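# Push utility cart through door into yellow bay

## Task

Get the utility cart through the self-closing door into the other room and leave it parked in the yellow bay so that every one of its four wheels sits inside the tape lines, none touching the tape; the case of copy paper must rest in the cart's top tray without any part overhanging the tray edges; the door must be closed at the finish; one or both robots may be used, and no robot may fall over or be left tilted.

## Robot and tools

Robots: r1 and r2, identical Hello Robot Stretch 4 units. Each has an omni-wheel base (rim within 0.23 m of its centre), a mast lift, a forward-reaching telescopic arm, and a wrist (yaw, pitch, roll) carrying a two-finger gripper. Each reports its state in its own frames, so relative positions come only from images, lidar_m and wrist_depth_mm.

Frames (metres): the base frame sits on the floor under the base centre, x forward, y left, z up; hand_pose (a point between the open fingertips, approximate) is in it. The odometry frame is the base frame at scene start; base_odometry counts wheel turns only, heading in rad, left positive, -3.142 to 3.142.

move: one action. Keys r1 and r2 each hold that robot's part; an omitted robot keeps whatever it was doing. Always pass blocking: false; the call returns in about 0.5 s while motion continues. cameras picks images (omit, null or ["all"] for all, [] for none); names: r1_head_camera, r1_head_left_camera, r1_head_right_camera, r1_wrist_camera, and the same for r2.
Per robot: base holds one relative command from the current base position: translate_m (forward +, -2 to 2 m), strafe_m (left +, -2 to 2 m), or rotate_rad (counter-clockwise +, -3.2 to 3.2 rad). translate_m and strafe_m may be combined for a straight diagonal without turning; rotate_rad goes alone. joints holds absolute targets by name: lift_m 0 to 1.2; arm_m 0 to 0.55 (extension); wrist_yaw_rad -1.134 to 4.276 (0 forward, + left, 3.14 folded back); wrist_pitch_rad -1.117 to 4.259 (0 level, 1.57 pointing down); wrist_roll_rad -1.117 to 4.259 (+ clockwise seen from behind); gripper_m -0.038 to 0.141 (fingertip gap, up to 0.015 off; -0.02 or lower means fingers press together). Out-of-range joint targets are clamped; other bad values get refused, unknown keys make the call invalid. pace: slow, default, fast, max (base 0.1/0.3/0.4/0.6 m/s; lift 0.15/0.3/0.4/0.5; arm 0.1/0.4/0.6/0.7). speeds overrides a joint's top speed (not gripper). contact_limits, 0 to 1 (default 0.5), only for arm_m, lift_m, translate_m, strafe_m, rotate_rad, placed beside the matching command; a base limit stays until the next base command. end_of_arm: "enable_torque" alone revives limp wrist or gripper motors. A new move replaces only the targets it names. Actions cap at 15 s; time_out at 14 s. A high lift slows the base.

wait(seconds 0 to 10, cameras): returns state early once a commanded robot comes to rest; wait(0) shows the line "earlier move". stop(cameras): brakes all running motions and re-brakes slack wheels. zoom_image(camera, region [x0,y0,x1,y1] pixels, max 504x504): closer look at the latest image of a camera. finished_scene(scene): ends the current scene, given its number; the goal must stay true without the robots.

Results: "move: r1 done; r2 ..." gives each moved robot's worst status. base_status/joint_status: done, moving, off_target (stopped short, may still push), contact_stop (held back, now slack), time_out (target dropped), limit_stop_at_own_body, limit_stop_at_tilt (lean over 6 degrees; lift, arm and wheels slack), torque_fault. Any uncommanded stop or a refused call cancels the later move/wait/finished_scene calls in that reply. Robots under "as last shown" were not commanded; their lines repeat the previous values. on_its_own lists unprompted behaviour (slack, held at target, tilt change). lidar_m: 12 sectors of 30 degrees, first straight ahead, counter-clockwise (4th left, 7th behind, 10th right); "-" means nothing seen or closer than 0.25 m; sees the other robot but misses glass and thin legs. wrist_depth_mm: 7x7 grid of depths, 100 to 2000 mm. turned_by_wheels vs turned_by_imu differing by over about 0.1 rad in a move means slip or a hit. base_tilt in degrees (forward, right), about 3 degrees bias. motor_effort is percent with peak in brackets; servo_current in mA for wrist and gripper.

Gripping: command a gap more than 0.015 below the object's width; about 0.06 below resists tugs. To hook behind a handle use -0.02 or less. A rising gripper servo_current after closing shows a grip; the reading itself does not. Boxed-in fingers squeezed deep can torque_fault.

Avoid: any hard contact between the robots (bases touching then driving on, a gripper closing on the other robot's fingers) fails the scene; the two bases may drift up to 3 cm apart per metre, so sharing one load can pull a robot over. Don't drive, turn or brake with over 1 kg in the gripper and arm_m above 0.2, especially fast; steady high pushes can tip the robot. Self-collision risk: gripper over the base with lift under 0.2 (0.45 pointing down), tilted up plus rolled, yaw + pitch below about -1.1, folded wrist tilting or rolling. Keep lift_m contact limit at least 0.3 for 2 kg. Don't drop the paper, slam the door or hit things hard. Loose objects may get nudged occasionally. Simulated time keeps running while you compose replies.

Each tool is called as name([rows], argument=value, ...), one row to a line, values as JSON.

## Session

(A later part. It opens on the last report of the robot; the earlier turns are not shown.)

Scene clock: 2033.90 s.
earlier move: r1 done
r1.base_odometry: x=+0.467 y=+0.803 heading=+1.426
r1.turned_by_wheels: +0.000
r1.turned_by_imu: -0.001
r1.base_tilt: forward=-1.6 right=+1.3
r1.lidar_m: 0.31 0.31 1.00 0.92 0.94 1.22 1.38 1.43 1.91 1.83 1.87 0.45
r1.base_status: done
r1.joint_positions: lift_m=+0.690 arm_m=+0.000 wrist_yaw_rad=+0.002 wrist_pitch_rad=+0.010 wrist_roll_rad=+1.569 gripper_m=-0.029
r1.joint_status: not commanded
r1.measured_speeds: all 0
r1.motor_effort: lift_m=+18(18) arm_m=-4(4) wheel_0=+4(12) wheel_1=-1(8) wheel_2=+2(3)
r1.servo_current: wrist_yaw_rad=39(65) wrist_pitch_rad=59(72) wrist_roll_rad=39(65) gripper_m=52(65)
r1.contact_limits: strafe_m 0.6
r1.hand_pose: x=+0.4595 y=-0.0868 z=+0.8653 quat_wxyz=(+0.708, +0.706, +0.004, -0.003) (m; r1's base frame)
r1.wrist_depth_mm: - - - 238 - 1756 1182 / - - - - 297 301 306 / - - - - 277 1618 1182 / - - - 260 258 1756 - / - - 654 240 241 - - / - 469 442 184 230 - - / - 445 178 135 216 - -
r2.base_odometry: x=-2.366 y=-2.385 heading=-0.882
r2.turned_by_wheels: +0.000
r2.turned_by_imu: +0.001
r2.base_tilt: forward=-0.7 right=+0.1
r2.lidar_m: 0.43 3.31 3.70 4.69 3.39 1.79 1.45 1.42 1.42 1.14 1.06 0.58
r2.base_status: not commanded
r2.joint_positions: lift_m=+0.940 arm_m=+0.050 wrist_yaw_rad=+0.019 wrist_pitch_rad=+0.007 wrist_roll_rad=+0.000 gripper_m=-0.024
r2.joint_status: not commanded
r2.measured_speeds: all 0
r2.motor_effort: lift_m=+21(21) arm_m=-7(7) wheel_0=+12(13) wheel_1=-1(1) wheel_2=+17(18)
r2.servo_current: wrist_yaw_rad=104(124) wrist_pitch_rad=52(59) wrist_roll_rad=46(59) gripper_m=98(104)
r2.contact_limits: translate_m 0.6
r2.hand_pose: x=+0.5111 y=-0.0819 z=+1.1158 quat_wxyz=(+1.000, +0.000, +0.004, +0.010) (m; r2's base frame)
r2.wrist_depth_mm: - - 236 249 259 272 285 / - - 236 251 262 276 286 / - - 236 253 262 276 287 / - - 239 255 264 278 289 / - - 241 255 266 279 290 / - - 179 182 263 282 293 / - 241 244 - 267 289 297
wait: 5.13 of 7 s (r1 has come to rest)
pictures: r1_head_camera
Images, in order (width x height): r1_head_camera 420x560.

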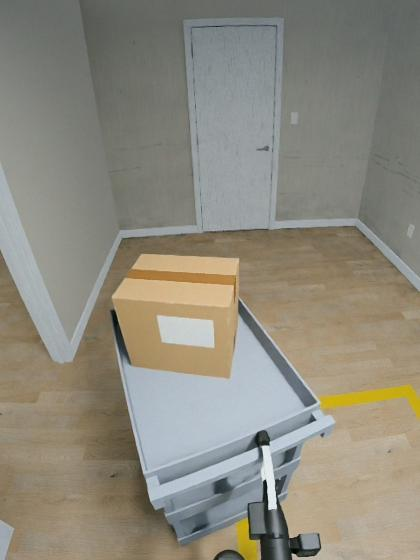

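move(r1={"base":{"strafe_m":-0.4,"translate_m":-0.06},"pace":"slow","contact_limits":{"strafe_m":0.6}}, blocking=false, cameras=[])

wait(seconds=7, cameras=["r1_head_camera"])

Scene clock: 2049.03 s.
move: r1 moving
r1.base_odometry: x=+0.480 y=+0.799 heading=+1.427
r1.turned_by_wheels: +0.001
r1.turned_by_imu: +0.000
r1.base_tilt: forward=-1.6 right=+1.3
r1.lidar_m: 0.32 0.30 1.02 0.93 0.95 1.26 1.37 1.43 1.88 1.82 1.87 0.47
r1.base_status: translate_m moving; strafe_m moving
r1.joint_positions: lift_m=+0.690 arm_m=+0.000 wrist_yaw_rad=+0.002 wrist_pitch_rad=+0.010 wrist_roll_rad=+1.569 gripper_m=-0.029
r1.joint_status: not commanded
r1.measured_speeds: translate_m=-0.007 strafe_m=-0.052 rotate_rad=+0.000 lift_m=+0.000 arm_m=+0.000 wrist_yaw_rad=+0.000 wrist_pitch_rad=+0.000 wrist_roll_rad=+0.000
r1.motor_effort: lift_m=+18(18) arm_m=-3(4) wheel_0=+8(9) wheel_1=-6(6) wheel_2=+7(8)
r1.servo_current: wrist_yaw_rad=46(65) wrist_pitch_rad=59(65) wrist_roll_rad=52(59) gripper_m=52(52)
r1.contact_limits: strafe_m 0.6
r1.hand_pose: x=+0.4595 y=-0.0867 z=+0.8653 quat_wxyz=(+0.708, +0.706, +0.004, -0.003) (m; r1's base frame)
r1.wrist_depth_mm: - - - 240 - 1708 1229 / - - - - 297 304 1078 / - - - - 278 1576 1205 / - - - 259 258 1756 - / - - - 240 243 - - / - 480 445 185 229 - - / - 439 177 127 216 - -
r2: as last shown
r2.turned_by_imu: +0.000
r2.lidar_m: 0.46 3.29 3.67 4.71 3.40 1.79 1.44 1.42 1.41 1.15 1.04 0.59
r2.motor_effort: lift_m=+21(21) arm_m=-7(7) wheel_0=+12(12) wheel_1=-1(1) wheel_2=+17(18)
r2.servo_current: wrist_yaw_rad=111(117) wrist_pitch_rad=52(52) wrist_roll_rad=46(59) gripper_m=98(104)
r2.contact_limits: translate_m 0.6
r2.wrist_depth_mm: - - 235 249 259 272 283 / - - 236 250 262 273 286 / - - 237 253 263 276 286 / - - 239 254 265 277 290 / - - 242 254 266 279 291 / - - 179 181 265 282 294 / - 241 245 - 268 287 297
pictures: none
No camera images: "cameras" was empty.

Scene clock: 2053.80 s.
earlier move: r1 done
r1.base_odometry: x=+0.854 y=+0.686 heading=+1.427
r1.turned_by_wheels: +0.000
r1.turned_by_imu: -0.001
r1.base_tilt: forward=-1.6 right=+1.3
r1.lidar_m: 0.25 0.25 0.56 1.32 1.35 1.38 1.30 1.35 1.56 1.44 1.48 0.50
r1.base_status: done
r1.joint_positions: lift_m=+0.690 arm_m=+0.000 wrist_yaw_rad=+0.007 wrist_pitch_rad=+0.010 wrist_roll_rad=+1.569 gripper_m=-0.029
r1.joint_status: not commanded
r1.measured_speeds: all 0
r1.motor_effort: lift_m=+18(18) arm_m=+3(4) wheel_0=+5(12) wheel_1=-3(8) wheel_2=+2(9)
r1.servo_current: wrist_yaw_rad=46(78) wrist_pitch_rad=59(65) wrist_roll_rad=46(72) gripper_m=46(59)
r1.contact_limits: strafe_m 0.6
r1.hand_pose: x=+0.4599 y=-0.0853 z=+0.8653 quat_wxyz=(+0.708, +0.706, +0.006, -0.001) (m; r1's base frame)
r1.wrist_depth_mm: - - - - - 1661 1205 / - - - - - 1661 1182 / - - - - - 1808 1205 / - - - 330 351 357 364 / - - - 260 282 1708 1229 / - - - 186 229 1576 1255 / - - 176 - 192 132 -
r2.base_odometry: x=-2.366 y=-2.385 heading=-0.882
r2.turned_by_wheels: +0.000
r2.turned_by_imu: +0.001
r2.base_tilt: forward=-0.7 right=+0.0
r2.lidar_m: 0.46 3.30 3.67 4.68 3.39 1.77 1.45 1.44 1.40 1.16 1.06 0.57
r2.base_status: not commanded
r2.joint_positions: lift_m=+0.940 arm_m=+0.050 wrist_yaw_rad=+0.019 wrist_pitch_rad=+0.007 wrist_roll_rad=+0.000 gripper_m=-0.024
r2.joint_status: not commanded
r2.measured_speeds: all 0
r2.motor_effort: lift_m=+21(21) arm_m=-7(7) wheel_0=+12(13) wheel_1=-1(1) wheel_2=+17(18)
r2.servo_current: wrist_yaw_rad=104(130) wrist_pitch_rad=52(59) wrist_roll_rad=52(59) gripper_m=98(104)
r2.contact_limits: translate_m 0.6
r2.hand_pose: x=+0.5111 y=-0.0819 z=+1.1158 quat_wxyz=(+1.000, +0.000, +0.004, +0.010) (m; r2's base frame)
r2.wrist_depth_mm: - - 235 250 259 272 283 / - - 236 250 260 274 286 / - - 238 253 263 273 287 / - - 239 254 264 279 287 / - - 241 255 267 279 291 / - - 179 182 265 281 293 / - 242 244 - 267 289 296
wait: 4.77 of 7 s (r1 has come to rest)
pictures: r1_head_camera
Images, in order (width x height): r1_head_camera 420x560.

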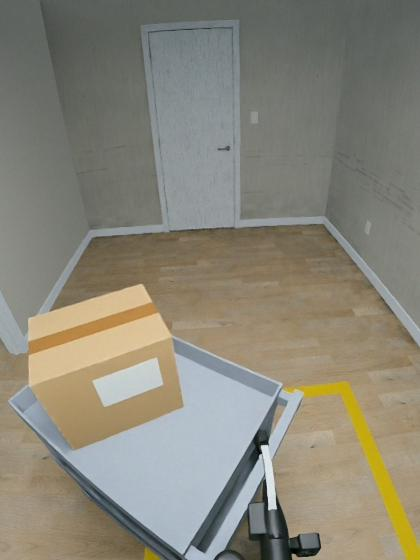

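move(r1={"base":{"rotate_rad":0.4},"pace":"slow","contact_limits":{"rotate_rad":0.6}}, blocking=false, cameras=[])

wait(seconds=3, cameras=[])

move(r1={"base":{"strafe_m":-0.52,"translate_m":-0.2},"pace":"slow","contact_limits":{"strafe_m":0.6}}, blocking=false, cameras=[])

wait(seconds=8, cameras=["r1_head_camera","r1_head_left_camera"])

Scene clock: 2066.10 s.
move: r1 moving
r1.base_odometry: x=+0.854 y=+0.686 heading=+1.550
r1.turned_by_wheels: +0.123
r1.turned_by_imu: +0.123
r1.base_tilt: forward=-1.6 right=+1.3
r1.lidar_m: 0.25 0.25 1.36 1.32 1.41 1.36 1.31 1.38 1.48 1.44 1.51 0.52
r1.base_status: rotate_rad moving
r1.joint_positions: lift_m=+0.690 arm_m=+0.000 wrist_yaw_rad=-0.010 wrist_pitch_rad=+0.010 wrist_roll_rad=+1.569 gripper_m=-0.029
r1.joint_status: not commanded
r1.measured_speeds: translate_m=+0.000 strafe_m=-0.001 rotate_rad=+0.480 lift_m=+0.000 arm_m=+0.000 wrist_yaw_rad=-0.053 wrist_pitch_rad=+0.000 wrist_roll_rad=+0.000
r1.motor_effort: lift_m=+18(18) arm_m=+4(4) wheel_0=-14(14) wheel_1=-6(6) wheel_2=-11(13)
r1.servo_current: wrist_yaw_rad=65(65) wrist_pitch_rad=59(59) wrist_roll_rad=52(59) gripper_m=52(59)
r1.contact_limits: rotate_rad 0.6
r1.hand_pose: x=+0.4584 y=-0.0903 z=+0.8653 quat_wxyz=(+0.708, +0.706, +0.000, -0.007) (m; r1's base frame)
r1.wrist_depth_mm: - - - - - 1661 1205 / - - - - - 1708 1229 / - - - 317 - 1661 1182 / - - - - 347 353 359 / - - - 260 262 1708 1205 / - - 187 - 180 1618 504 / - - - - 194 133 -
r2: as last shown
r2.turned_by_imu: +0.000
r2.lidar_m: 0.45 3.30 3.67 4.69 3.40 1.79 1.46 1.44 1.39 1.14 1.04 0.59
r2.motor_effort: lift_m=+21(21) arm_m=-7(7) wheel_0=+12(12) wheel_1=-1(1) wheel_2=+17(18)
r2.servo_current: wrist_yaw_rad=111(124) wrist_pitch_rad=46(52) wrist_roll_rad=46(52) gripper_m=98(104)
r2.contact_limits: translate_m 0.6
r2.wrist_depth_mm: - - 235 250 260 272 285 / - - 236 249 262 272 286 / - - 236 254 263 277 289 / - - 240 255 264 278 289 / - - 242 255 266 279 290 / - - 179 182 264 282 293 / - 240 244 - 267 289 297
pictures: none
No camera images: "cameras" was empty.

Scene clock: 2067.30 s.
earlier move: r1 done
r1.base_odometry: x=+0.854 y=+0.686 heading=+1.827
r1.turned_by_wheels: +0.277
r1.turned_by_imu: +0.277
r1.base_tilt: forward=-1.6 right=+1.3
r1.lidar_m: 0.29 0.29 1.31 1.34 1.49 1.30 1.31 1.59 1.44 1.46 1.77 0.45
r1.base_status: done
r1.joint_positions: lift_m=+0.690 arm_m=+0.000 wrist_yaw_rad=+0.003 wrist_pitch_rad=+0.010 wrist_roll_rad=+1.569 gripper_m=-0.029
r1.joint_status: not commanded
r1.measured_speeds: all 0
r1.motor_effort: lift_m=+18(18) arm_m=-4(4) wheel_0=+0(18) wheel_1=-2(9) wheel_2=+2(16)
r1.servo_current: wrist_yaw_rad=39(98) wrist_pitch_rad=65(65) wrist_roll_rad=39(59) gripper_m=52(59)
r1.contact_limits: rotate_rad 0.6
r1.hand_pose: x=+0.4595 y=-0.0866 z=+0.8653 quat_wxyz=(+0.708, +0.706, +0.005, -0.003) (m; r1's base frame)
r1.wrist_depth_mm: - - - - - 1661 1229 / - - - 253 - 1576 1182 / - - - - 303 325 329 / - - - 263 263 1756 1281 / - - - 247 247 1808 - / - - 512 185 228 - - / - 415 181 135 209 - -
r2.base_odometry: x=-2.366 y=-2.385 heading=-0.882
r2.turned_by_wheels: +0.000
r2.turned_by_imu: +0.000
r2.base_tilt: forward=-0.6 right=+0.0
r2.lidar_m: 0.45 3.29 3.70 4.69 3.39 1.78 1.44 1.43 1.38 1.14 1.04 0.58
r2.base_status: not commanded
r2.joint_positions: lift_m=+0.940 arm_m=+0.050 wrist_yaw_rad=+0.019 wrist_pitch_rad=+0.007 wrist_roll_rad=+0.000 gripper_m=-0.024
r2.joint_status: not commanded
r2.measured_speeds: all 0
r2.on_its_own: wrist_yaw_rad is at rest, and its servo_current (111 mA) is outside its rest range (0 to 104 mA)
r2.motor_effort: lift_m=+21(21) arm_m=-6(7) wheel_0=+12(13) wheel_1=-1(1) wheel_2=+18(18)
r2.servo_current: wrist_yaw_rad=111(124) wrist_pitch_rad=52(52) wrist_roll_rad=46(59) gripper_m=104(104)
r2.contact_limits: translate_m 0.6
r2.hand_pose: x=+0.5111 y=-0.0819 z=+1.1158 quat_wxyz=(+1.000, +0.000, +0.004, +0.010) (m; r2's base frame)
r2.wrist_depth_mm: - - 235 249 259 271 282 / - - 236 250 263 274 285 / - - 238 252 263 274 287 / - - 240 255 264 278 290 / - - 242 255 266 279 290 / - - 179 182 264 282 294 / - 240 244 - 268 289 296
wait: 1.20 of 3 s (r1 has come to rest)
pictures: none
No camera images: "cameras" was empty.

Scene clock: 2067.80 s.
move: r1 moving
r1.base_odometry: x=+0.866 y=+0.685 heading=+1.828
r1.turned_by_wheels: +0.001
r1.turned_by_imu: +0.001
r1.base_tilt: forward=-1.5 right=+1.2
r1.lidar_m: 0.33 0.27 1.34 1.34 1.46 1.30 1.31 1.59 1.43 1.44 1.74 0.45
r1.base_status: translate_m moving; strafe_m moving
r1.joint_positions: lift_m=+0.690 arm_m=+0.000 wrist_yaw_rad=+0.003 wrist_pitch_rad=+0.010 wrist_roll_rad=+1.569 gripper_m=-0.029
r1.joint_status: not commanded
r1.measured_speeds: translate_m=-0.018 strafe_m=-0.046 rotate_rad=+0.000 lift_m=+0.000 arm_m=+0.000 wrist_yaw_rad=+0.003 wrist_pitch_rad=+0.000 wrist_roll_rad=+0.000
r1.motor_effort: lift_m=+18(18) arm_m=-3(4) wheel_0=+11(11) wheel_1=-6(7) wheel_2=+9(9)
r1.servo_current: wrist_yaw_rad=52(59) wrist_pitch_rad=59(65) wrist_roll_rad=46(52) gripper_m=52(59)
r1.contact_limits: strafe_m 0.6
r1.hand_pose: x=+0.4596 y=-0.0865 z=+0.8653 quat_wxyz=(+0.708, +0.706, +0.005, -0.002) (m; r1's base frame)
r1.wrist_depth_mm: - - - - - 1708 1182 / - - - 252 - 1618 1160 / - - - - 307 325 330 / - - - 262 264 1708 1281 / - - - 247 248 1863 - / - - 554 186 227 - - / - 421 178 135 211 - -
r2.base_odometry: x=-2.366 y=-2.385 heading=-0.882
r2.turned_by_wheels: +0.000
r2.turned_by_imu: +0.000
r2.base_tilt: forward=-0.7 right=+0.0
r2.lidar_m: 0.46 3.30 3.68 4.68 3.39 1.77 1.46 1.42 1.41 1.16 1.07 0.59
r2.base_status: not commanded
r2.joint_positions: lift_m=+0.940 arm_m=+0.050 wrist_yaw_rad=+0.019 wrist_pitch_rad=+0.007 wrist_roll_rad=+0.000 gripper_m=-0.024
r2.joint_status: not commanded
r2.measured_speeds: all 0
r2.motor_effort: lift_m=+21(21) arm_m=-7(7) wheel_0=+13(13) wheel_1=-1(1) wheel_2=+18(18)
r2.servo_current: wrist_yaw_rad=104(117) wrist_pitch_rad=52(52) wrist_roll_rad=46(59) gripper_m=98(104)
r2.contact_limits: translate_m 0.6
r2.hand_pose: x=+0.5111 y=-0.0819 z=+1.1158 quat_wxyz=(+1.000, +0.000, +0.004, +0.010) (m; r2's base frame)
r2.wrist_depth_mm: - - 236 249 259 272 282 / - - 236 251 262 273 286 / - - 236 253 263 276 289 / - - 240 253 265 278 289 / - - 241 255 268 279 291 / - - 179 181 264 282 293 / - 240 245 - 267 289 297
pictures: none
No camera images: "cameras" was empty.

Scene clock: 2074.13 s.
earlier move: r1 done
r1.base_odometry: x=+1.407 y=+0.625 heading=+1.827
r1.turned_by_wheels: +0.000
r1.turned_by_imu: -0.002
r1.base_tilt: forward=-1.6 right=+1.3
r1.lidar_m: 0.27 0.25 1.87 1.88 1.45 1.28 1.27 1.02 0.90 0.90 1.08 0.50
r1.base_status: done
r1.joint_positions: lift_m=+0.690 arm_m=+0.000 wrist_yaw_rad=+0.004 wrist_pitch_rad=+0.010 wrist_roll_rad=+1.569 gripper_m=-0.029
r1.joint_status: not commanded
r1.measured_speeds: all 0
r1.motor_effort: lift_m=+18(18) arm_m=-4(4) wheel_0=+5(13) wheel_1=-1(7) wheel_2=+3(9)
r1.servo_current: wrist_yaw_rad=59(72) wrist_pitch_rad=65(72) wrist_roll_rad=39(72) gripper_m=46(59)
r1.contact_limits: strafe_m 0.6
r1.hand_pose: x=+0.4597 y=-0.0861 z=+0.8653 quat_wxyz=(+0.708, +0.706, +0.005, -0.002) (m; r1's base frame)
r1.wrist_depth_mm: - - - - - 1661 1229 / - - - - - 1708 1229 / - - - - 347 1499 1160 / - - - - 332 1537 1160 / - - - 254 255 1756 1281 / - - - 187 229 1708 - / - - 176 140 201 125 -
r2.base_odometry: x=-2.366 y=-2.385 heading=-0.882
r2.turned_by_wheels: +0.000
r2.turned_by_imu: +0.001
r2.base_tilt: forward=-0.7 right=+0.0
r2.lidar_m: 0.45 3.30 3.69 4.68 3.41 1.79 1.45 1.42 1.38 1.14 1.05 0.59
r2.base_status: not commanded
r2.joint_positions: lift_m=+0.940 arm_m=+0.050 wrist_yaw_rad=+0.019 wrist_pitch_rad=+0.007 wrist_roll_rad=+0.000 gripper_m=-0.024
r2.joint_status: not commanded
r2.measured_speeds: all 0
r2.on_its_own: wrist_yaw_rad is at rest, and its servo_current (111 mA) is outside its rest range (0 to 104 mA)
r2.motor_effort: lift_m=+21(21) arm_m=-7(7) wheel_0=+12(13) wheel_1=-1(2) wheel_2=+17(18)
r2.servo_current: wrist_yaw_rad=111(124) wrist_pitch_rad=52(59) wrist_roll_rad=52(59) gripper_m=91(104)
r2.contact_limits: translate_m 0.6
r2.hand_pose: x=+0.5111 y=-0.0819 z=+1.1158 quat_wxyz=(+1.000, +0.000, +0.004, +0.010) (m; r2's base frame)
r2.wrist_depth_mm: - - 236 250 258 272 285 / - - 237 251 260 274 285 / - - 237 254 263 274 287 / - - 239 255 263 278 290 / - - 242 255 266 278 290 / - - 179 182 264 281 294 / - 241 245 - 268 289 297
wait: 6.33 of 8 s (r1 has come to rest)
pictures: r1_head_camera, r1_head_left_camera
Images, in order (width x height): r1_head_camera 420x560, r1_head_left_camera 420x672.

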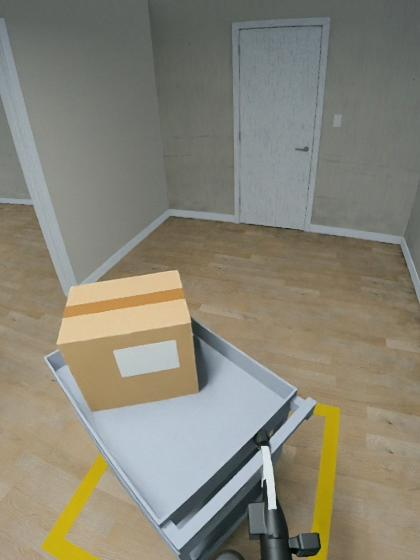

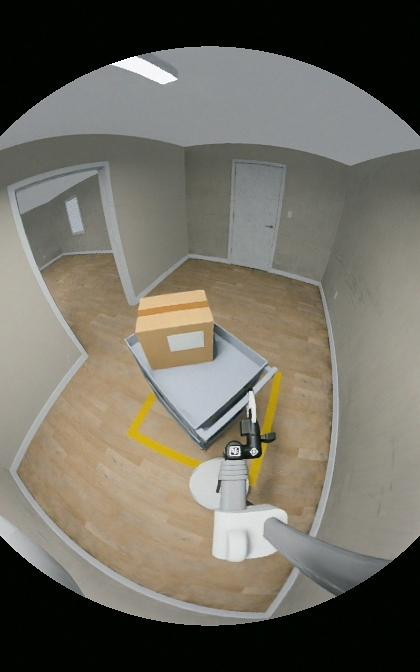

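move(r1={"base":{"rotate_rad":0.4},"pace":"slow","contact_limits":{"rotate_rad":0.6}}, blocking=false, cameras=[])

wait(seconds=3, cameras=[])

move(r1={"base":{"strafe_m":-0.42,"translate_m":-0.036},"pace":"slow","contact_limits":{"strafe_m":0.6}}, blocking=false, cameras=[])

wait(seconds=8, cameras=["r1_head_camera","r1_head_left_camera"])

Scene clock: 2107.77 s.
move: r1 moving
r1.base_odometry: x=+1.408 y=+0.624 heading=+1.950
r1.turned_by_wheels: +0.123
r1.turned_by_imu: +0.123
r1.base_tilt: forward=-1.6 right=+1.3
r1.lidar_m: 0.26 0.25 1.88 1.92 1.38 1.27 1.32 0.96 0.88 0.94 1.21 0.49
r1.base_status: rotate_rad moving
r1.joint_positions: lift_m=+0.690 arm_m=+0.000 wrist_yaw_rad=-0.012 wrist_pitch_rad=+0.010 wrist_roll_rad=+1.569 gripper_m=-0.029
r1.joint_status: not commanded
r1.measured_speeds: translate_m=-0.001 strafe_m=+0.001 rotate_rad=+0.479 lift_m=+0.000 arm_m=+0.000 wrist_yaw_rad=-0.048 wrist_pitch_rad=+0.000 wrist_roll_rad=+0.000
r1.motor_effort: lift_m=+18(18) arm_m=-2(4) wheel_0=-16(16) wheel_1=-6(6) wheel_2=-13(13)
r1.servo_current: wrist_yaw_rad=98(98) wrist_pitch_rad=65(65) wrist_roll_rad=46(59) gripper_m=59(59)
r1.contact_limits: rotate_rad 0.6
r1.hand_pose: x=+0.4582 y=-0.0908 z=+0.8653 quat_wxyz=(+0.708, +0.706, +0.000, -0.008) (m; r1's base frame)
r1.wrist_depth_mm: - - - - - 1708 1205 / - - - - - 1708 1205 / - - - - 342 345 349 / - - - - 296 1576 1229 / - - - 253 248 1756 - / - - 195 185 181 1756 - / - - 180 152 201 134 -
r2.base_odometry: x=-2.366 y=-2.385 heading=-0.882
r2.turned_by_wheels: +0.000
r2.turned_by_imu: +0.000
r2.base_tilt: forward=-0.7 right=+0.0
r2.lidar_m: 0.46 3.31 3.69 4.69 3.38 1.78 1.44 1.44 1.40 1.13 1.06 0.57
r2.base_status: not commanded
r2.joint_positions: lift_m=+0.940 arm_m=+0.050 wrist_yaw_rad=+0.019 wrist_pitch_rad=+0.007 wrist_roll_rad=+0.000 gripper_m=-0.024
r2.joint_status: not commanded
r2.measured_speeds: all 0
r2.motor_effort: lift_m=+21(21) arm_m=-7(7) wheel_0=+12(13) wheel_1=-1(1) wheel_2=+17(18)
r2.servo_current: wrist_yaw_rad=98(117) wrist_pitch_rad=52(52) wrist_roll_rad=52(52) gripper_m=104(104)
r2.contact_limits: translate_m 0.6
r2.hand_pose: x=+0.5111 y=-0.0819 z=+1.1158 quat_wxyz=(+1.000, +0.000, +0.004, +0.010) (m; r2's base frame)
r2.wrist_depth_mm: - - 235 248 259 272 285 / - - 236 251 262 272 286 / - - 237 253 263 277 286 / - - 239 254 264 278 290 / - - 241 255 267 278 289 / - - 179 181 264 282 293 / - 239 245 - 267 287 297
pictures: none
No camera images: "cameras" was empty.

Scene clock: 2108.83 s.
earlier move: r1 done
r1.base_odometry: x=+1.407 y=+0.624 heading=+2.227
r1.turned_by_wheels: +0.277
r1.turned_by_imu: +0.277
r1.base_tilt: forward=-1.6 right=+1.3
r1.lidar_m: 0.33 0.34 1.87 1.59 1.29 1.29 1.10 0.91 0.91 1.01 1.64 0.44
r1.base_status: done
r1.joint_positions: lift_m=+0.690 arm_m=+0.000 wrist_yaw_rad=+0.003 wrist_pitch_rad=+0.010 wrist_roll_rad=+1.569 gripper_m=-0.029
r1.joint_status: not commanded
r1.measured_speeds: all 0
r1.motor_effort: lift_m=+18(18) arm_m=-3(4) wheel_0=-1(17) wheel_1=-1(8) wheel_2=-2(15)
r1.servo_current: wrist_yaw_rad=65(98) wrist_pitch_rad=59(65) wrist_roll_rad=46(59) gripper_m=52(59)
r1.contact_limits: rotate_rad 0.6
r1.hand_pose: x=+0.4595 y=-0.0866 z=+0.8653 quat_wxyz=(+0.708, +0.706, +0.005, -0.003) (m; r1's base frame)
r1.wrist_depth_mm: - - - 219 - 1661 1182 / - - - - 281 287 289 / - - - - 263 1661 1205 / - - - 252 251 1863 - / - - 564 182 240 - - / - 452 442 184 229 - - / 1921 455 177 136 220 - -
r2.base_odometry: x=-2.366 y=-2.385 heading=-0.882
r2.turned_by_wheels: +0.000
r2.turned_by_imu: +0.000
r2.base_tilt: forward=-0.7 right=+0.0
r2.lidar_m: 0.45 3.31 3.67 4.70 3.40 1.78 1.43 1.43 1.41 1.15 1.06 0.58
r2.base_status: not commanded
r2.joint_positions: lift_m=+0.940 arm_m=+0.050 wrist_yaw_rad=+0.019 wrist_pitch_rad=+0.007 wrist_roll_rad=+0.000 gripper_m=-0.024
r2.joint_status: not commanded
r2.measured_speeds: all 0
r2.on_its_own: wrist_yaw_rad is at rest, and its servo_current (117 mA) is outside its rest range (0 to 104 mA)
r2.motor_effort: lift_m=+21(21) arm_m=-6(7) wheel_0=+12(13) wheel_1=-1(1) wheel_2=+18(18)
r2.servo_current: wrist_yaw_rad=117(117) wrist_pitch_rad=46(59) wrist_roll_rad=46(59) gripper_m=91(104)
r2.contact_limits: translate_m 0.6
r2.hand_pose: x=+0.5111 y=-0.0819 z=+1.1158 quat_wxyz=(+1.000, +0.000, +0.004, +0.010) (m; r2's base frame)
r2.wrist_depth_mm: - - 236 250 260 272 283 / - - 236 250 262 274 285 / - - 237 255 263 276 287 / - - 239 255 263 278 290 / - - 241 255 266 279 291 / - - 179 182 264 281 293 / - 241 245 - 267 290 296
wait: 1.07 of 3 s (r1 has come to rest)
pictures: none
No camera images: "cameras" was empty.

Scene clock: 2109.33 s.
move: r1 moving
r1.base_odometry: x=+1.419 y=+0.632 heading=+2.228
r1.turned_by_wheels: +0.001
r1.turned_by_imu: +0.001
r1.base_tilt: forward=-1.6 right=+1.3
r1.lidar_m: 0.35 0.34 1.89 1.52 1.29 1.27 1.10 0.89 0.86 1.00 1.61 0.43
r1.base_status: translate_m moving; strafe_m moving
r1.joint_positions: lift_m=+0.690 arm_m=+0.000 wrist_yaw_rad=+0.003 wrist_pitch_rad=+0.010 wrist_roll_rad=+1.569 gripper_m=-0.029
r1.joint_status: not commanded
r1.measured_speeds: translate_m=-0.005 strafe_m=-0.053 rotate_rad=+0.002 lift_m=+0.000 arm_m=+0.000 wrist_yaw_rad=+0.000 wrist_pitch_rad=+0.000 wrist_roll_rad=+0.000
r1.motor_effort: lift_m=+18(18) arm_m=-3(3) wheel_0=+8(9) wheel_1=-6(7) wheel_2=+3(5)
r1.servo_current: wrist_yaw_rad=59(65) wrist_pitch_rad=59(59) wrist_roll_rad=52(65) gripper_m=52(52)
r1.contact_limits: strafe_m 0.6
r1.hand_pose: x=+0.4595 y=-0.0866 z=+0.8653 quat_wxyz=(+0.708, +0.706, +0.005, -0.003) (m; r1's base frame)
r1.wrist_depth_mm: - - - 220 - 1661 1160 / - - - - 279 287 290 / - - - - 264 1708 1182 / - - - 253 252 1808 - / - - 580 236 239 - - / - 442 442 184 229 - - / 1863 455 177 136 220 - -
r2.base_odometry: x=-2.366 y=-2.385 heading=-0.882
r2.turned_by_wheels: +0.000
r2.turned_by_imu: +0.000
r2.base_tilt: forward=-0.7 right=+0.0
r2.lidar_m: 0.46 3.30 3.68 4.67 3.39 1.78 1.44 1.41 1.39 1.15 1.06 0.60
r2.base_status: not commanded
r2.joint_positions: lift_m=+0.940 arm_m=+0.050 wrist_yaw_rad=+0.019 wrist_pitch_rad=+0.007 wrist_roll_rad=+0.000 gripper_m=-0.024
r2.joint_status: not commanded
r2.measured_speeds: all 0
r2.motor_effort: lift_m=+21(21) arm_m=-6(7) wheel_0=+12(13) wheel_1=-1(1) wheel_2=+18(18)
r2.servo_current: wrist_yaw_rad=104(117) wrist_pitch_rad=52(52) wrist_roll_rad=52(59) gripper_m=98(104)
r2.contact_limits: translate_m 0.6
r2.hand_pose: x=+0.5111 y=-0.0819 z=+1.1158 quat_wxyz=(+1.000, +0.000, +0.004, +0.010) (m; r2's base frame)
r2.wrist_depth_mm: - - 236 249 259 272 283 / - - 235 250 262 274 285 / - - 237 253 263 277 287 / - - 240 255 264 278 290 / - - 241 256 266 278 290 / - - 179 182 264 282 293 / - 240 244 - 267 287 296
pictures: none
No camera images: "cameras" was empty.

Scene clock: 2114.23 s.
earlier move: r1 done
r1.base_odometry: x=+1.762 y=+0.852 heading=+2.228
r1.turned_by_wheels: +0.000
r1.turned_by_imu: +0.000
r1.base_tilt: forward=-1.6 right=+1.3
r1.lidar_m: 0.25 0.25 0.56 1.85 1.54 1.34 0.73 0.57 0.57 0.63 1.07 0.52
r1.base_status: done
r1.joint_positions: lift_m=+0.690 arm_m=+0.000 wrist_yaw_rad=+0.004 wrist_pitch_rad=+0.010 wrist_roll_rad=+1.569 gripper_m=-0.029
r1.joint_status: not commanded
r1.measured_speeds: all 0
r1.motor_effort: lift_m=+18(18) arm_m=-3(4) wheel_0=+6(13) wheel_1=-1(7) wheel_2=+4(8)
r1.servo_current: wrist_yaw_rad=39(72) wrist_pitch_rad=65(72) wrist_roll_rad=46(65) gripper_m=59(59)
r1.contact_limits: strafe_m 0.6
r1.hand_pose: x=+0.4597 y=-0.0861 z=+0.8653 quat_wxyz=(+0.708, +0.706, +0.005, -0.002) (m; r1's base frame)
r1.wrist_depth_mm: - - - - - 1708 1205 / - - - - - 1708 1182 / - - - - - 1708 1182 / - - - 325 347 353 355 / - - - 260 277 1708 1205 / - - - 185 230 1618 1281 / - - 178 127 195 133 -
r2.base_odometry: x=-2.366 y=-2.385 heading=-0.882
r2.turned_by_wheels: +0.000
r2.turned_by_imu: +0.001
r2.base_tilt: forward=-0.7 right=+0.0
r2.lidar_m: 0.46 3.30 3.69 4.70 3.38 1.76 1.43 1.41 1.39 1.15 1.06 0.60
r2.base_status: not commanded
r2.joint_positions: lift_m=+0.940 arm_m=+0.050 wrist_yaw_rad=+0.019 wrist_pitch_rad=+0.007 wrist_roll_rad=+0.000 gripper_m=-0.024
r2.joint_status: not commanded
r2.measured_speeds: all 0
r2.on_its_own: wrist_yaw_rad is at rest, and its servo_current (117 mA) is outside its rest range (0 to 104 mA)
r2.motor_effort: lift_m=+21(21) arm_m=-7(7) wheel_0=+12(13) wheel_1=-1(1) wheel_2=+17(18)
r2.servo_current: wrist_yaw_rad=117(124) wrist_pitch_rad=52(52) wrist_roll_rad=46(65) gripper_m=98(104)
r2.contact_limits: translate_m 0.6
r2.hand_pose: x=+0.5111 y=-0.0819 z=+1.1158 quat_wxyz=(+1.000, +0.000, +0.004, +0.010) (m; r2's base frame)
r2.wrist_depth_mm: - - 235 249 260 272 285 / - - 236 251 260 274 286 / - - 237 254 263 276 286 / - - 240 255 264 279 287 / - - 242 255 266 279 291 / - - 179 182 264 282 291 / - 241 245 - 267 287 297
wait: 4.90 of 8 s (r1 has come to rest)
pictures: r1_head_camera, r1_head_left_camera
Images, in order (width x height): r1_head_camera 420x560, r1_head_left_camera 420x672.

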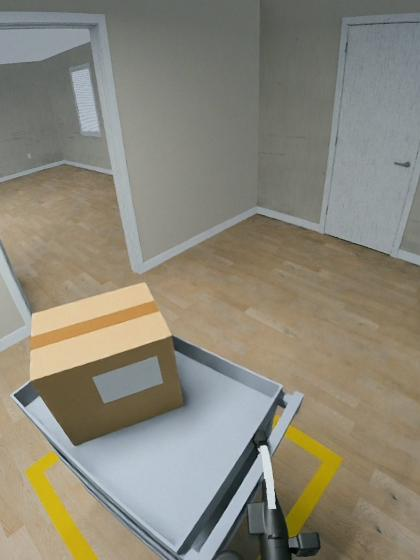

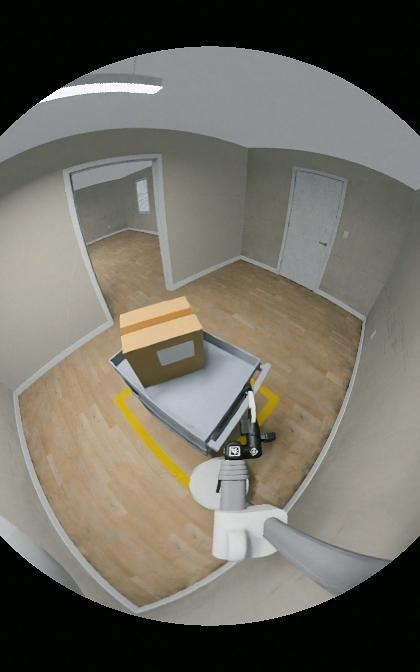

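move(r1={"joints":{"gripper_m":0.09}}, blocking=false, cameras=[])

wait(seconds=2, cameras=[])

move(r1={"base":{"translate_m":-0.25},"pace":"slow","contact_limits":{"translate_m":0.3}}, blocking=false, cameras=[])

wait(seconds=6, cameras=["r1_head_camera","r1_head_left_camera","r1_wrist_camera"])

Scene clock: 2140.10 s.
move: r1 moving
r1.base_odometry: x=+1.762 y=+0.852 heading=+2.227
r1.turned_by_wheels: +0.000
r1.turned_by_imu: +0.000
r1.base_tilt: forward=-1.5 right=+1.3
r1.lidar_m: 0.25 0.25 0.58 1.87 1.54 1.34 0.69 0.58 0.58 0.65 1.04 0.53
r1.base_status: not commanded
r1.joint_positions: lift_m=+0.690 arm_m=+0.000 wrist_yaw_rad=+0.004 wrist_pitch_rad=+0.010 wrist_roll_rad=+1.569 gripper_m=-0.004
r1.joint_status: gripper_m moving
r1.measured_speeds: translate_m=+0.000 strafe_m=+0.000 rotate_rad=-0.001 lift_m=+0.000 arm_m=+0.000 wrist_yaw_rad=+0.000 wrist_pitch_rad=+0.000 wrist_roll_rad=+0.000
r1.motor_effort: lift_m=+18(18) arm_m=-3(4) wheel_0=+6(6) wheel_1=-1(1) wheel_2=+3(5)
r1.servo_current: wrist_yaw_rad=52(59) wrist_pitch_rad=52(65) wrist_roll_rad=52(65) gripper_m=85(85)
r1.contact_limits: strafe_m 0.6
r1.hand_pose: x=+0.4597 y=-0.0861 z=+0.8653 quat_wxyz=(+0.708, +0.706, +0.005, -0.002) (m; r1's base frame)
r1.wrist_depth_mm: - - - - - 1708 1182 / - - - - - 1661 1229 / - - - - - 1661 1205 / - - - 329 351 357 359 / - - - - 282 1708 1205 / - - - 187 238 1708 1229 / - - 160 131 195 1397 -
r2.base_odometry: x=-2.366 y=-2.385 heading=-0.882
r2.turned_by_wheels: +0.000
r2.turned_by_imu: +0.000
r2.base_tilt: forward=-0.7 right=+0.1
r2.lidar_m: 0.45 3.31 3.69 4.69 3.38 1.77 1.45 1.44 1.38 1.11 1.07 0.60
r2.base_status: not commanded
r2.joint_positions: lift_m=+0.940 arm_m=+0.050 wrist_yaw_rad=+0.019 wrist_pitch_rad=+0.007 wrist_roll_rad=+0.000 gripper_m=-0.024
r2.joint_status: not commanded
r2.measured_speeds: all 0
r2.motor_effort: lift_m=+21(21) arm_m=-7(7) wheel_0=+12(13) wheel_1=-1(1) wheel_2=+17(18)
r2.servo_current: wrist_yaw_rad=117(117) wrist_pitch_rad=52(59) wrist_roll_rad=46(59) gripper_m=98(104)
r2.contact_limits: translate_m 0.6
r2.hand_pose: x=+0.5111 y=-0.0819 z=+1.1158 quat_wxyz=(+1.000, +0.000, +0.004, +0.010) (m; r2's base frame)
r2.wrist_depth_mm: - - 236 249 259 272 286 / - - 235 250 262 273 286 / - - 236 253 263 277 286 / - - 240 254 263 278 289 / - - 242 255 267 279 290 / - - 179 181 265 281 294 / - 241 244 - 267 287 296
pictures: none
No camera images: "cameras" was empty.

Scene clock: 2141.50 s.
earlier move: r1 done
r1.base_odometry: x=+1.762 y=+0.852 heading=+2.227
r1.turned_by_wheels: +0.000
r1.turned_by_imu: +0.000
r1.base_tilt: forward=-1.6 right=+1.3
r1.lidar_m: 0.25 0.25 0.62 1.87 1.53 1.34 0.69 0.56 0.58 0.65 1.07 0.53
r1.base_status: not commanded
r1.joint_positions: lift_m=+0.690 arm_m=+0.000 wrist_yaw_rad=+0.004 wrist_pitch_rad=+0.010 wrist_roll_rad=+1.569 gripper_m=+0.090
r1.joint_status: all done
r1.measured_speeds: all 0
r1.motor_effort: lift_m=+18(18) arm_m=-3(4) wheel_0=+4(6) wheel_1=-1(1) wheel_2=+1(5)
r1.servo_current: wrist_yaw_rad=52(65) wrist_pitch_rad=65(65) wrist_roll_rad=52(65) gripper_m=39(104)
r1.contact_limits: strafe_m 0.6
r1.hand_pose: x=+0.4597 y=-0.0861 z=+0.8653 quat_wxyz=(+0.708, +0.706, +0.005, -0.002) (m; r1's base frame)
r1.wrist_depth_mm: - - - - - 1661 1182 / - - - - - 1708 1205 / - - - - - 1708 1205 / - - - 332 355 362 366 / - - - - 296 1708 1205 / - - - 192 189 1708 1308 / - - 184 127 197 - -
r2.base_odometry: x=-2.366 y=-2.385 heading=-0.882
r2.turned_by_wheels: +0.000
r2.turned_by_imu: +0.000
r2.base_tilt: forward=-0.7 right=+0.0
r2.lidar_m: 0.41 3.31 3.69 4.72 3.37 1.77 1.44 1.43 1.39 1.15 1.08 0.57
r2.base_status: not commanded
r2.joint_positions: lift_m=+0.940 arm_m=+0.050 wrist_yaw_rad=+0.019 wrist_pitch_rad=+0.007 wrist_roll_rad=+0.000 gripper_m=-0.024
r2.joint_status: not commanded
r2.measured_speeds: all 0
r2.on_its_own: wrist_yaw_rad is at rest, and its servo_current (117 mA) is outside its rest range (0 to 104 mA)
r2.motor_effort: lift_m=+21(21) arm_m=-6(7) wheel_0=+12(13) wheel_1=-1(2) wheel_2=+17(18)
r2.servo_current: wrist_yaw_rad=117(117) wrist_pitch_rad=52(59) wrist_roll_rad=46(59) gripper_m=98(104)
r2.contact_limits: translate_m 0.6
r2.hand_pose: x=+0.5111 y=-0.0819 z=+1.1158 quat_wxyz=(+1.000, +0.000, +0.004, +0.010) (m; r2's base frame)
r2.wrist_depth_mm: - - 235 250 259 272 286 / - - 236 251 263 273 286 / - - 237 254 264 277 286 / - - 241 254 264 278 290 / - - 241 255 266 279 291 / - - 179 181 264 282 293 / - 240 245 - 267 287 297
wait: 1.40 of 2 s (r1 has come to rest)
pictures: none
No camera images: "cameras" was empty.

Scene clock: 2142.00 s.
move: r1 moving
r1.base_odometry: x=+1.769 y=+0.842 heading=+2.227
r1.turned_by_wheels: +0.000
r1.turned_by_imu: +0.000
r1.base_tilt: forward=-1.6 right=+1.3
r1.lidar_m: 0.25 0.25 0.63 1.87 1.53 1.31 0.67 0.55 0.55 0.64 1.03 0.49
r1.base_status: translate_m moving
r1.joint_positions: lift_m=+0.690 arm_m=+0.000 wrist_yaw_rad=+0.001 wrist_pitch_rad=+0.006 wrist_roll_rad=+1.569 gripper_m=+0.090
r1.joint_status: not commanded
r1.measured_speeds: translate_m=-0.049 strafe_m=+0.000 rotate_rad=-0.001 lift_m=+0.000 arm_m=+0.000 wrist_yaw_rad=+0.000 wrist_pitch_rad=+0.000 wrist_roll_rad=+0.000
r1.motor_effort: lift_m=+18(18) arm_m=+4(4) wheel_0=-5(6) wheel_1=-4(6) wheel_2=+6(7)
r1.servo_current: wrist_yaw_rad=46(65) wrist_pitch_rad=52(65) wrist_roll_rad=39(52) gripper_m=52(52)
r1.contact_limits: translate_m 0.3
r1.hand_pose: x=+0.4593 y=-0.0871 z=+0.8665 quat_wxyz=(+0.708, +0.706, +0.003, -0.002) (m; r1's base frame)
r1.wrist_depth_mm: - - - - - 1756 1205 / - - - - - 1708 1229 / - - - - - 1756 1255 / - - - - - 1537 1138 / - - - - 342 1537 1229 / - - 211 - 191 1618 1336 / - - - 143 225 224 -
r2.base_odometry: x=-2.366 y=-2.385 heading=-0.882
r2.turned_by_wheels: +0.000
r2.turned_by_imu: +0.000
r2.base_tilt: forward=-0.7 right=+0.0
r2.lidar_m: 0.46 3.31 3.71 4.68 3.41 1.79 1.44 1.43 1.41 1.14 1.05 0.59
r2.base_status: not commanded
r2.joint_positions: lift_m=+0.940 arm_m=+0.050 wrist_yaw_rad=+0.019 wrist_pitch_rad=+0.007 wrist_roll_rad=+0.000 gripper_m=-0.024
r2.joint_status: not commanded
r2.measured_speeds: all 0
r2.motor_effort: lift_m=+21(21) arm_m=-7(7) wheel_0=+12(13) wheel_1=-1(1) wheel_2=+17(18)
r2.servo_current: wrist_yaw_rad=111(124) wrist_pitch_rad=52(52) wrist_roll_rad=52(52) gripper_m=98(104)
r2.contact_limits: translate_m 0.6
r2.hand_pose: x=+0.5111 y=-0.0819 z=+1.1158 quat_wxyz=(+1.000, +0.000, +0.004, +0.010) (m; r2's base frame)
r2.wrist_depth_mm: - - 236 249 259 272 282 / - - 235 252 260 274 285 / - - 236 253 262 276 287 / - - 239 255 264 278 289 / - - 241 255 265 279 290 / - - 179 181 264 281 294 / - 241 245 - 268 289 297
pictures: none
No camera images: "cameras" was empty.

Scene clock: 2145.30 s.
earlier move: r1 done
r1.base_odometry: x=+1.914 y=+0.654 heading=+2.227
r1.turned_by_wheels: +0.000
r1.turned_by_imu: +0.000
r1.base_tilt: forward=-1.6 right=+1.3
r1.lidar_m: 0.43 0.50 2.37 1.66 1.36 0.97 0.50 0.41 0.41 0.44 0.75 3.36
r1.base_status: done
r1.joint_positions: lift_m=+0.690 arm_m=+0.000 wrist_yaw_rad=+0.001 wrist_pitch_rad=+0.006 wrist_roll_rad=+1.569 gripper_m=+0.090
r1.joint_status: not commanded
r1.measured_speeds: all 0
r1.motor_effort: lift_m=+18(18) arm_m=+4(4) wheel_0=-3(8) wheel_1=-2(6) wheel_2=+1(7)
r1.servo_current: wrist_yaw_rad=33(65) wrist_pitch_rad=46(65) wrist_roll_rad=59(65) gripper_m=39(52)
r1.contact_limits: translate_m 0.3
r1.hand_pose: x=+0.4593 y=-0.0871 z=+0.8665 quat_wxyz=(+0.708, +0.706, +0.003, -0.002) (m; r1's base frame)
r1.wrist_depth_mm: - - - - - 1661 1205 / - - - - - 1756 1255 / - - - - - 1756 1205 / - - - 615 - 1661 1182 / - - - - - 1921 521 / - - 212 - 192 - - / - - - 143 - - -
r2.base_odometry: x=-2.366 y=-2.385 heading=-0.882
r2.turned_by_wheels: +0.000
r2.turned_by_imu: +0.000
r2.base_tilt: forward=-0.7 right=+0.0
r2.lidar_m: 0.45 3.29 3.69 4.69 3.36 1.77 1.43 1.43 1.41 1.13 1.06 0.57
r2.base_status: not commanded
r2.joint_positions: lift_m=+0.940 arm_m=+0.050 wrist_yaw_rad=+0.019 wrist_pitch_rad=+0.007 wrist_roll_rad=+0.000 gripper_m=-0.024
r2.joint_status: not commanded
r2.measured_speeds: all 0
r2.on_its_own: wrist_yaw_rad is at rest, and its servo_current (111 mA) is outside its rest range (0 to 104 mA)
r2.motor_effort: lift_m=+21(21) arm_m=-7(7) wheel_0=+12(13) wheel_1=-1(1) wheel_2=+17(18)
r2.servo_current: wrist_yaw_rad=111(124) wrist_pitch_rad=52(59) wrist_roll_rad=52(59) gripper_m=98(104)
r2.contact_limits: translate_m 0.6
r2.hand_pose: x=+0.5111 y=-0.0819 z=+1.1158 quat_wxyz=(+1.000, +0.000, +0.004, +0.010) (m; r2's base frame)
r2.wrist_depth_mm: - - 236 249 259 271 283 / - - 236 251 262 273 286 / - - 237 253 263 276 287 / - - 240 254 264 279 289 / - - 241 256 266 279 290 / - - 179 182 265 282 294 / - 241 245 - 268 289 296
wait: 3.30 of 6 s (r1 has come to rest)
pictures: r1_head_camera, r1_head_left_camera, r1_wrist_camera
Images, in order (width x height): r1_head_camera 420x560, r1_head_left_camera 420x672, r1_wrist_camera 616x392.

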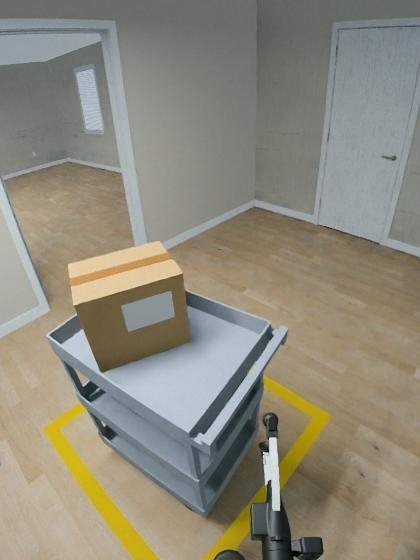

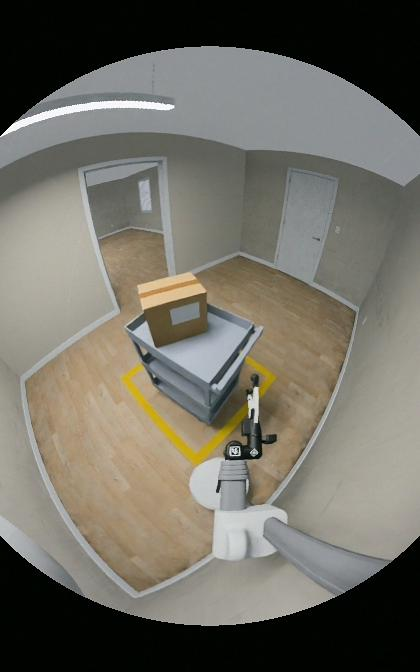

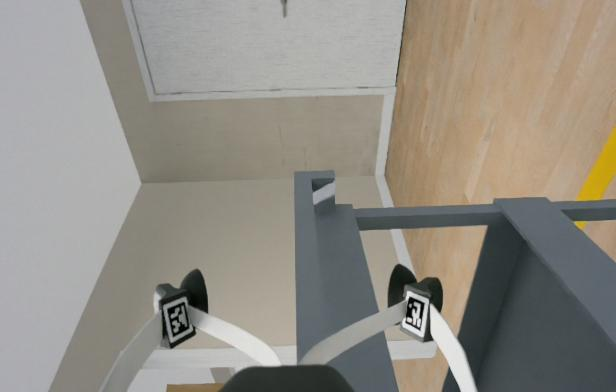

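zoom_image(camera="r1_head_camera", region=[30, 340, 340, 560])

Scaled by 1.626 from the camera's 420x560 image, which has a finer 600x800 frame.

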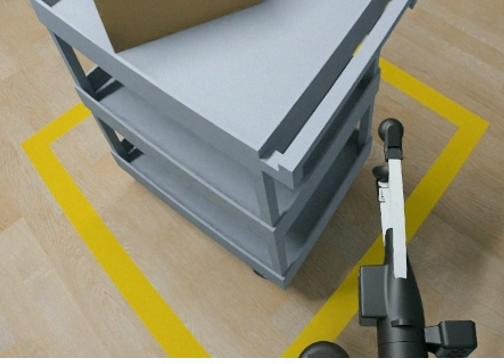

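move(r2={"joints":{"gripper_m":0.1}}, blocking=false, cameras=[])

wait(seconds=2.5, cameras=["r2_head_camera","r2_wrist_camera","r2_head_left_camera"])

Scene clock: 2165.20 s.
move: r2 moving
r1: as last shown
r1.base_tilt: forward=-1.6 right=+1.2
r1.lidar_m: 0.41 0.50 2.37 1.64 1.34 0.95 0.49 0.41 0.37 0.45 0.74 3.36
r1.motor_effort: lift_m=+18(18) arm_m=+4(4) wheel_0=-3(4) wheel_1=-2(3) wheel_2=+1(1)
r1.servo_current: wrist_yaw_rad=72(72) wrist_pitch_rad=52(59) wrist_roll_rad=46(59) gripper_m=39(46)
r1.contact_limits: translate_m 0.3
r1.wrist_depth_mm: - - - - - 1661 1182 / - - - - - 1708 1229 / - - - - - 1756 1281 / - - - 615 - 1618 1182 / - - - - - 1921 521 / - - 213 - 191 - - / - - - 142 - - -
r2.base_odometry: x=-2.366 y=-2.385 heading=-0.881
r2.turned_by_wheels: +0.000
r2.turned_by_imu: +0.001
r2.base_tilt: forward=-0.7 right=+0.0
r2.lidar_m: 0.44 3.32 3.70 4.70 3.40 1.80 1.45 1.43 1.40 1.16 1.05 0.59
r2.base_status: not commanded
r2.joint_positions: lift_m=+0.940 arm_m=+0.050 wrist_yaw_rad=+0.020 wrist_pitch_rad=+0.007 wrist_roll_rad=+0.000 gripper_m=+0.002
r2.joint_status: gripper_m moving
r2.measured_speeds: all 0
r2.motor_effort: lift_m=+21(21) arm_m=-6(7) wheel_0=+13(13) wheel_1=-1(1) wheel_2=+17(18)
r2.servo_current: wrist_yaw_rad=117(124) wrist_pitch_rad=52(52) wrist_roll_rad=39(59) gripper_m=72(98)
r2.contact_limits: translate_m 0.6
r2.hand_pose: x=+0.5111 y=-0.0817 z=+1.1158 quat_wxyz=(+1.000, +0.000, +0.004, +0.010) (m; r2's base frame)
r2.wrist_depth_mm: - - 240 254 264 276 287 / - - 240 256 266 278 289 / - - 242 255 268 279 291 / - - 245 259 268 282 293 / - - 246 221 271 283 296 / - - 181 185 270 286 298 / - 244 249 - 271 293 300
pictures: none
No camera images: "cameras" was empty.

Scene clock: 2166.67 s.
earlier move: r2 done
r1.base_odometry: x=+1.914 y=+0.654 heading=+2.227
r1.turned_by_wheels: +0.000
r1.turned_by_imu: +0.000
r1.base_tilt: forward=-1.6 right=+1.2
r1.lidar_m: 0.42 0.52 2.36 1.67 1.34 0.93 0.46 0.40 0.38 0.45 0.74 3.35
r1.base_status: not commanded
r1.joint_positions: lift_m=+0.690 arm_m=+0.000 wrist_yaw_rad=+0.001 wrist_pitch_rad=+0.006 wrist_roll_rad=+1.569 gripper_m=+0.090
r1.joint_status: not commanded
r1.measured_speeds: all 0
r1.motor_effort: lift_m=+18(18) arm_m=+4(4) wheel_0=-3(4) wheel_1=-2(3) wheel_2=+1(1)
r1.servo_current: wrist_yaw_rad=52(72) wrist_pitch_rad=52(59) wrist_roll_rad=59(59) gripper_m=46(52)
r1.contact_limits: translate_m 0.3
r1.hand_pose: x=+0.4593 y=-0.0871 z=+0.8665 quat_wxyz=(+0.708, +0.706, +0.003, -0.002) (m; r1's base frame)
r1.wrist_depth_mm: - - - - - 1708 1205 / - - - - - 1661 1229 / - - - - - 1756 1229 / - - - 609 - 1661 1182 / - - - - - - 525 / - - 212 - 192 - - / - - - 143 - - -
r2.base_odometry: x=-2.366 y=-2.385 heading=-0.883
r2.turned_by_wheels: -0.001
r2.turned_by_imu: -0.002
r2.base_tilt: forward=-0.7 right=+0.1
r2.lidar_m: 0.62 3.31 3.70 4.71 3.42 1.79 1.44 1.42 1.40 1.15 1.12 0.74
r2.base_status: not commanded
r2.joint_positions: lift_m=+0.940 arm_m=+0.050 wrist_yaw_rad=+0.003 wrist_pitch_rad=+0.007 wrist_roll_rad=+0.000 gripper_m=+0.100
r2.joint_status: all done
r2.measured_speeds: all 0
r2.motor_effort: lift_m=+21(21) arm_m=-7(7) wheel_0=+5(13) wheel_1=-1(1) wheel_2=+6(18)
r2.servo_current: wrist_yaw_rad=46(124) wrist_pitch_rad=52(52) wrist_roll_rad=52(65) gripper_m=46(111)
r2.contact_limits: translate_m 0.6
r2.hand_pose: x=+0.5097 y=-0.0866 z=+1.1158 quat_wxyz=(+1.000, +0.000, +0.004, +0.001) (m; r2's base frame)
r2.wrist_depth_mm: - - 394 404 - - - / - - 399 404 - - - / - - 399 - - - - / - - 402 - - - - / - - 345 - - - - / - - 193 - 186 - - / - - - - - - -
wait: 1.47 of 2.5 s (r2 has come to rest)
pictures: r2_head_camera, r2_head_left_camera, r2_wrist_camera
Images, in order (width x height): r2_head_camera 420x560, r2_head_left_camera 420x672, r2_wrist_camera 616x392.

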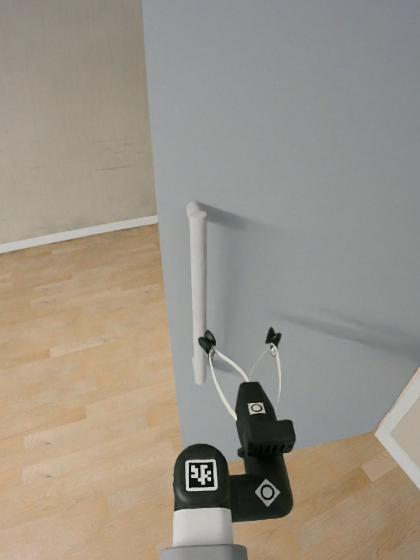

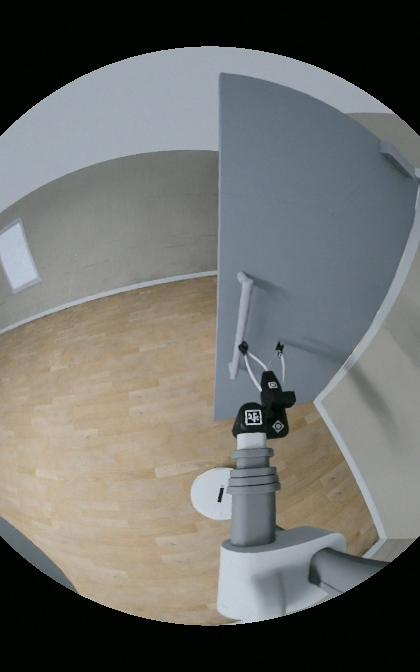

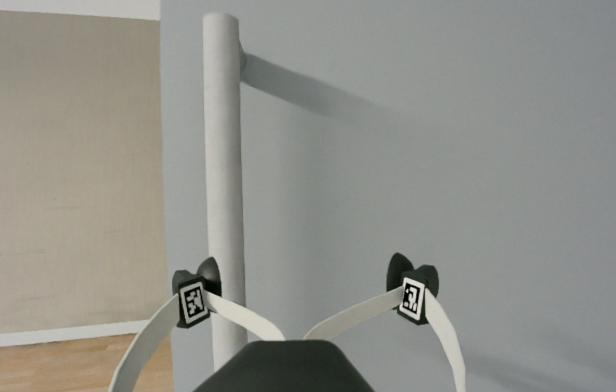

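wait(seconds=5, cameras=["r2_head_camera","r1_head_camera"])

Scene clock: 2174.47 s.
r1.base_odometry: x=+1.914 y=+0.654 heading=+2.227
r1.turned_by_wheels: +0.000
r1.turned_by_imu: +0.000
r1.base_tilt: forward=-1.6 right=+1.3
r1.lidar_m: 0.42 0.52 2.38 1.64 1.36 0.94 0.50 0.39 0.38 0.45 0.76 3.36
r1.base_status: not commanded
r1.joint_positions: lift_m=+0.690 arm_m=+0.000 wrist_yaw_rad=+0.001 wrist_pitch_rad=+0.006 wrist_roll_rad=+1.569 gripper_m=+0.090
r1.joint_status: not commanded
r1.measured_speeds: all 0
r1.motor_effort: lift_m=+18(18) arm_m=+4(4) wheel_0=-3(4) wheel_1=-2(3) wheel_2=+1(1)
r1.servo_current: wrist_yaw_rad=59(72) wrist_pitch_rad=52(59) wrist_roll_rad=59(59) gripper_m=39(52)
r1.contact_limits: translate_m 0.3
r1.hand_pose: x=+0.4593 y=-0.0871 z=+0.8665 quat_wxyz=(+0.708, +0.706, +0.003, -0.002) (m; r1's base frame)
r1.wrist_depth_mm: - - - - - 1661 1205 / - - - - - 1708 1229 / - - - - - 1756 1229 / - - - 603 - 1708 1182 / - - - - - 1921 521 / - - 212 - 192 - - / - - - 143 - - -
r2.base_odometry: x=-2.366 y=-2.385 heading=-0.883
r2.turned_by_wheels: +0.000
r2.turned_by_imu: +0.001
r2.base_tilt: forward=-0.7 right=+0.1
r2.lidar_m: 2.05 3.31 3.68 4.70 3.42 1.76 1.43 1.43 1.41 1.16 1.14 1.27
r2.base_status: not commanded
r2.joint_positions: lift_m=+0.940 arm_m=+0.050 wrist_yaw_rad=+0.003 wrist_pitch_rad=+0.007 wrist_roll_rad=+0.000 gripper_m=+0.100
r2.joint_status: all done
r2.measured_speeds: all 0
r2.motor_effort: lift_m=+21(21) arm_m=-7(7) wheel_0=+4(13) wheel_1=-1(1) wheel_2=+6(18)
r2.servo_current: wrist_yaw_rad=46(124) wrist_pitch_rad=46(52) wrist_roll_rad=46(65) gripper_m=52(111)
r2.contact_limits: translate_m 0.6
r2.hand_pose: x=+0.5097 y=-0.0866 z=+1.1158 quat_wxyz=(+1.000, +0.000, +0.004, +0.001) (m; r2's base frame)
r2.wrist_depth_mm: - - - - - - - / - - - - - - - / - - - - - - - / - - - - - - - / - - - - - - - / - - 195 - 193 - - / - - - - - - -
wait: 5.00 s; at rest from the start
pictures: r1_head_camera, r2_head_camera
Images, in order (width x height): r1_head_camera 420x560, r2_head_camera 420x560.

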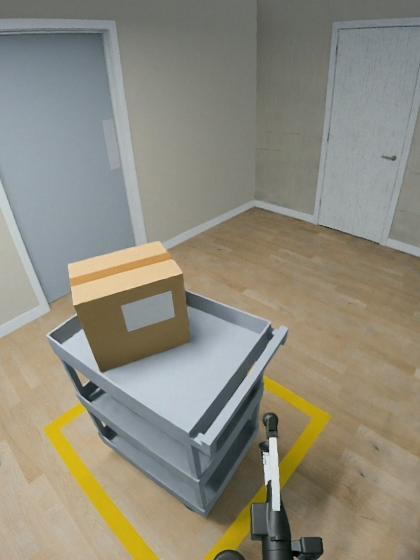

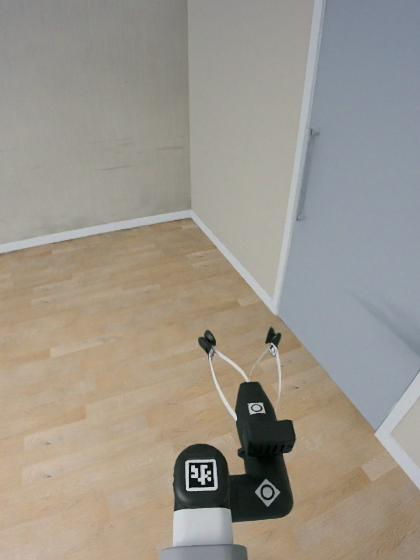

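zoom_image(camera="r2_head_camera", region=[240, 0, 420, 320])

zoom_image(camera="r1_head_camera", region=[0, 0, 200, 320])

Scaled by 1.575 from the camera's 420x560 image, which has a finer 1200x1600 frame.

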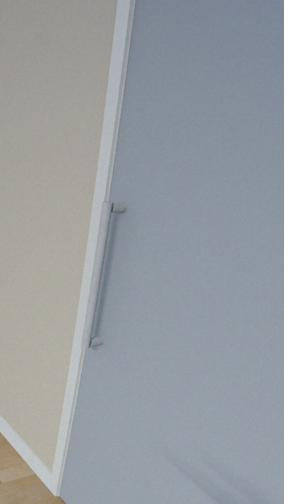

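Scaled by 1.575 from the camera's 420x560 image, which has a finer 600x800 frame.

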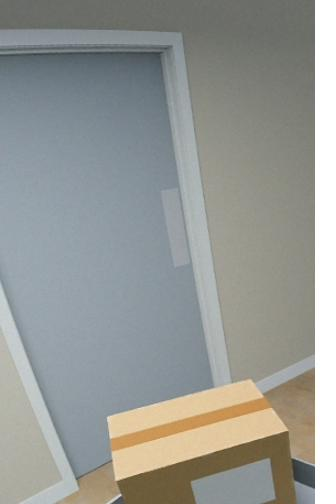

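finished_scene(scene=1)

The scene is finished: the task was done.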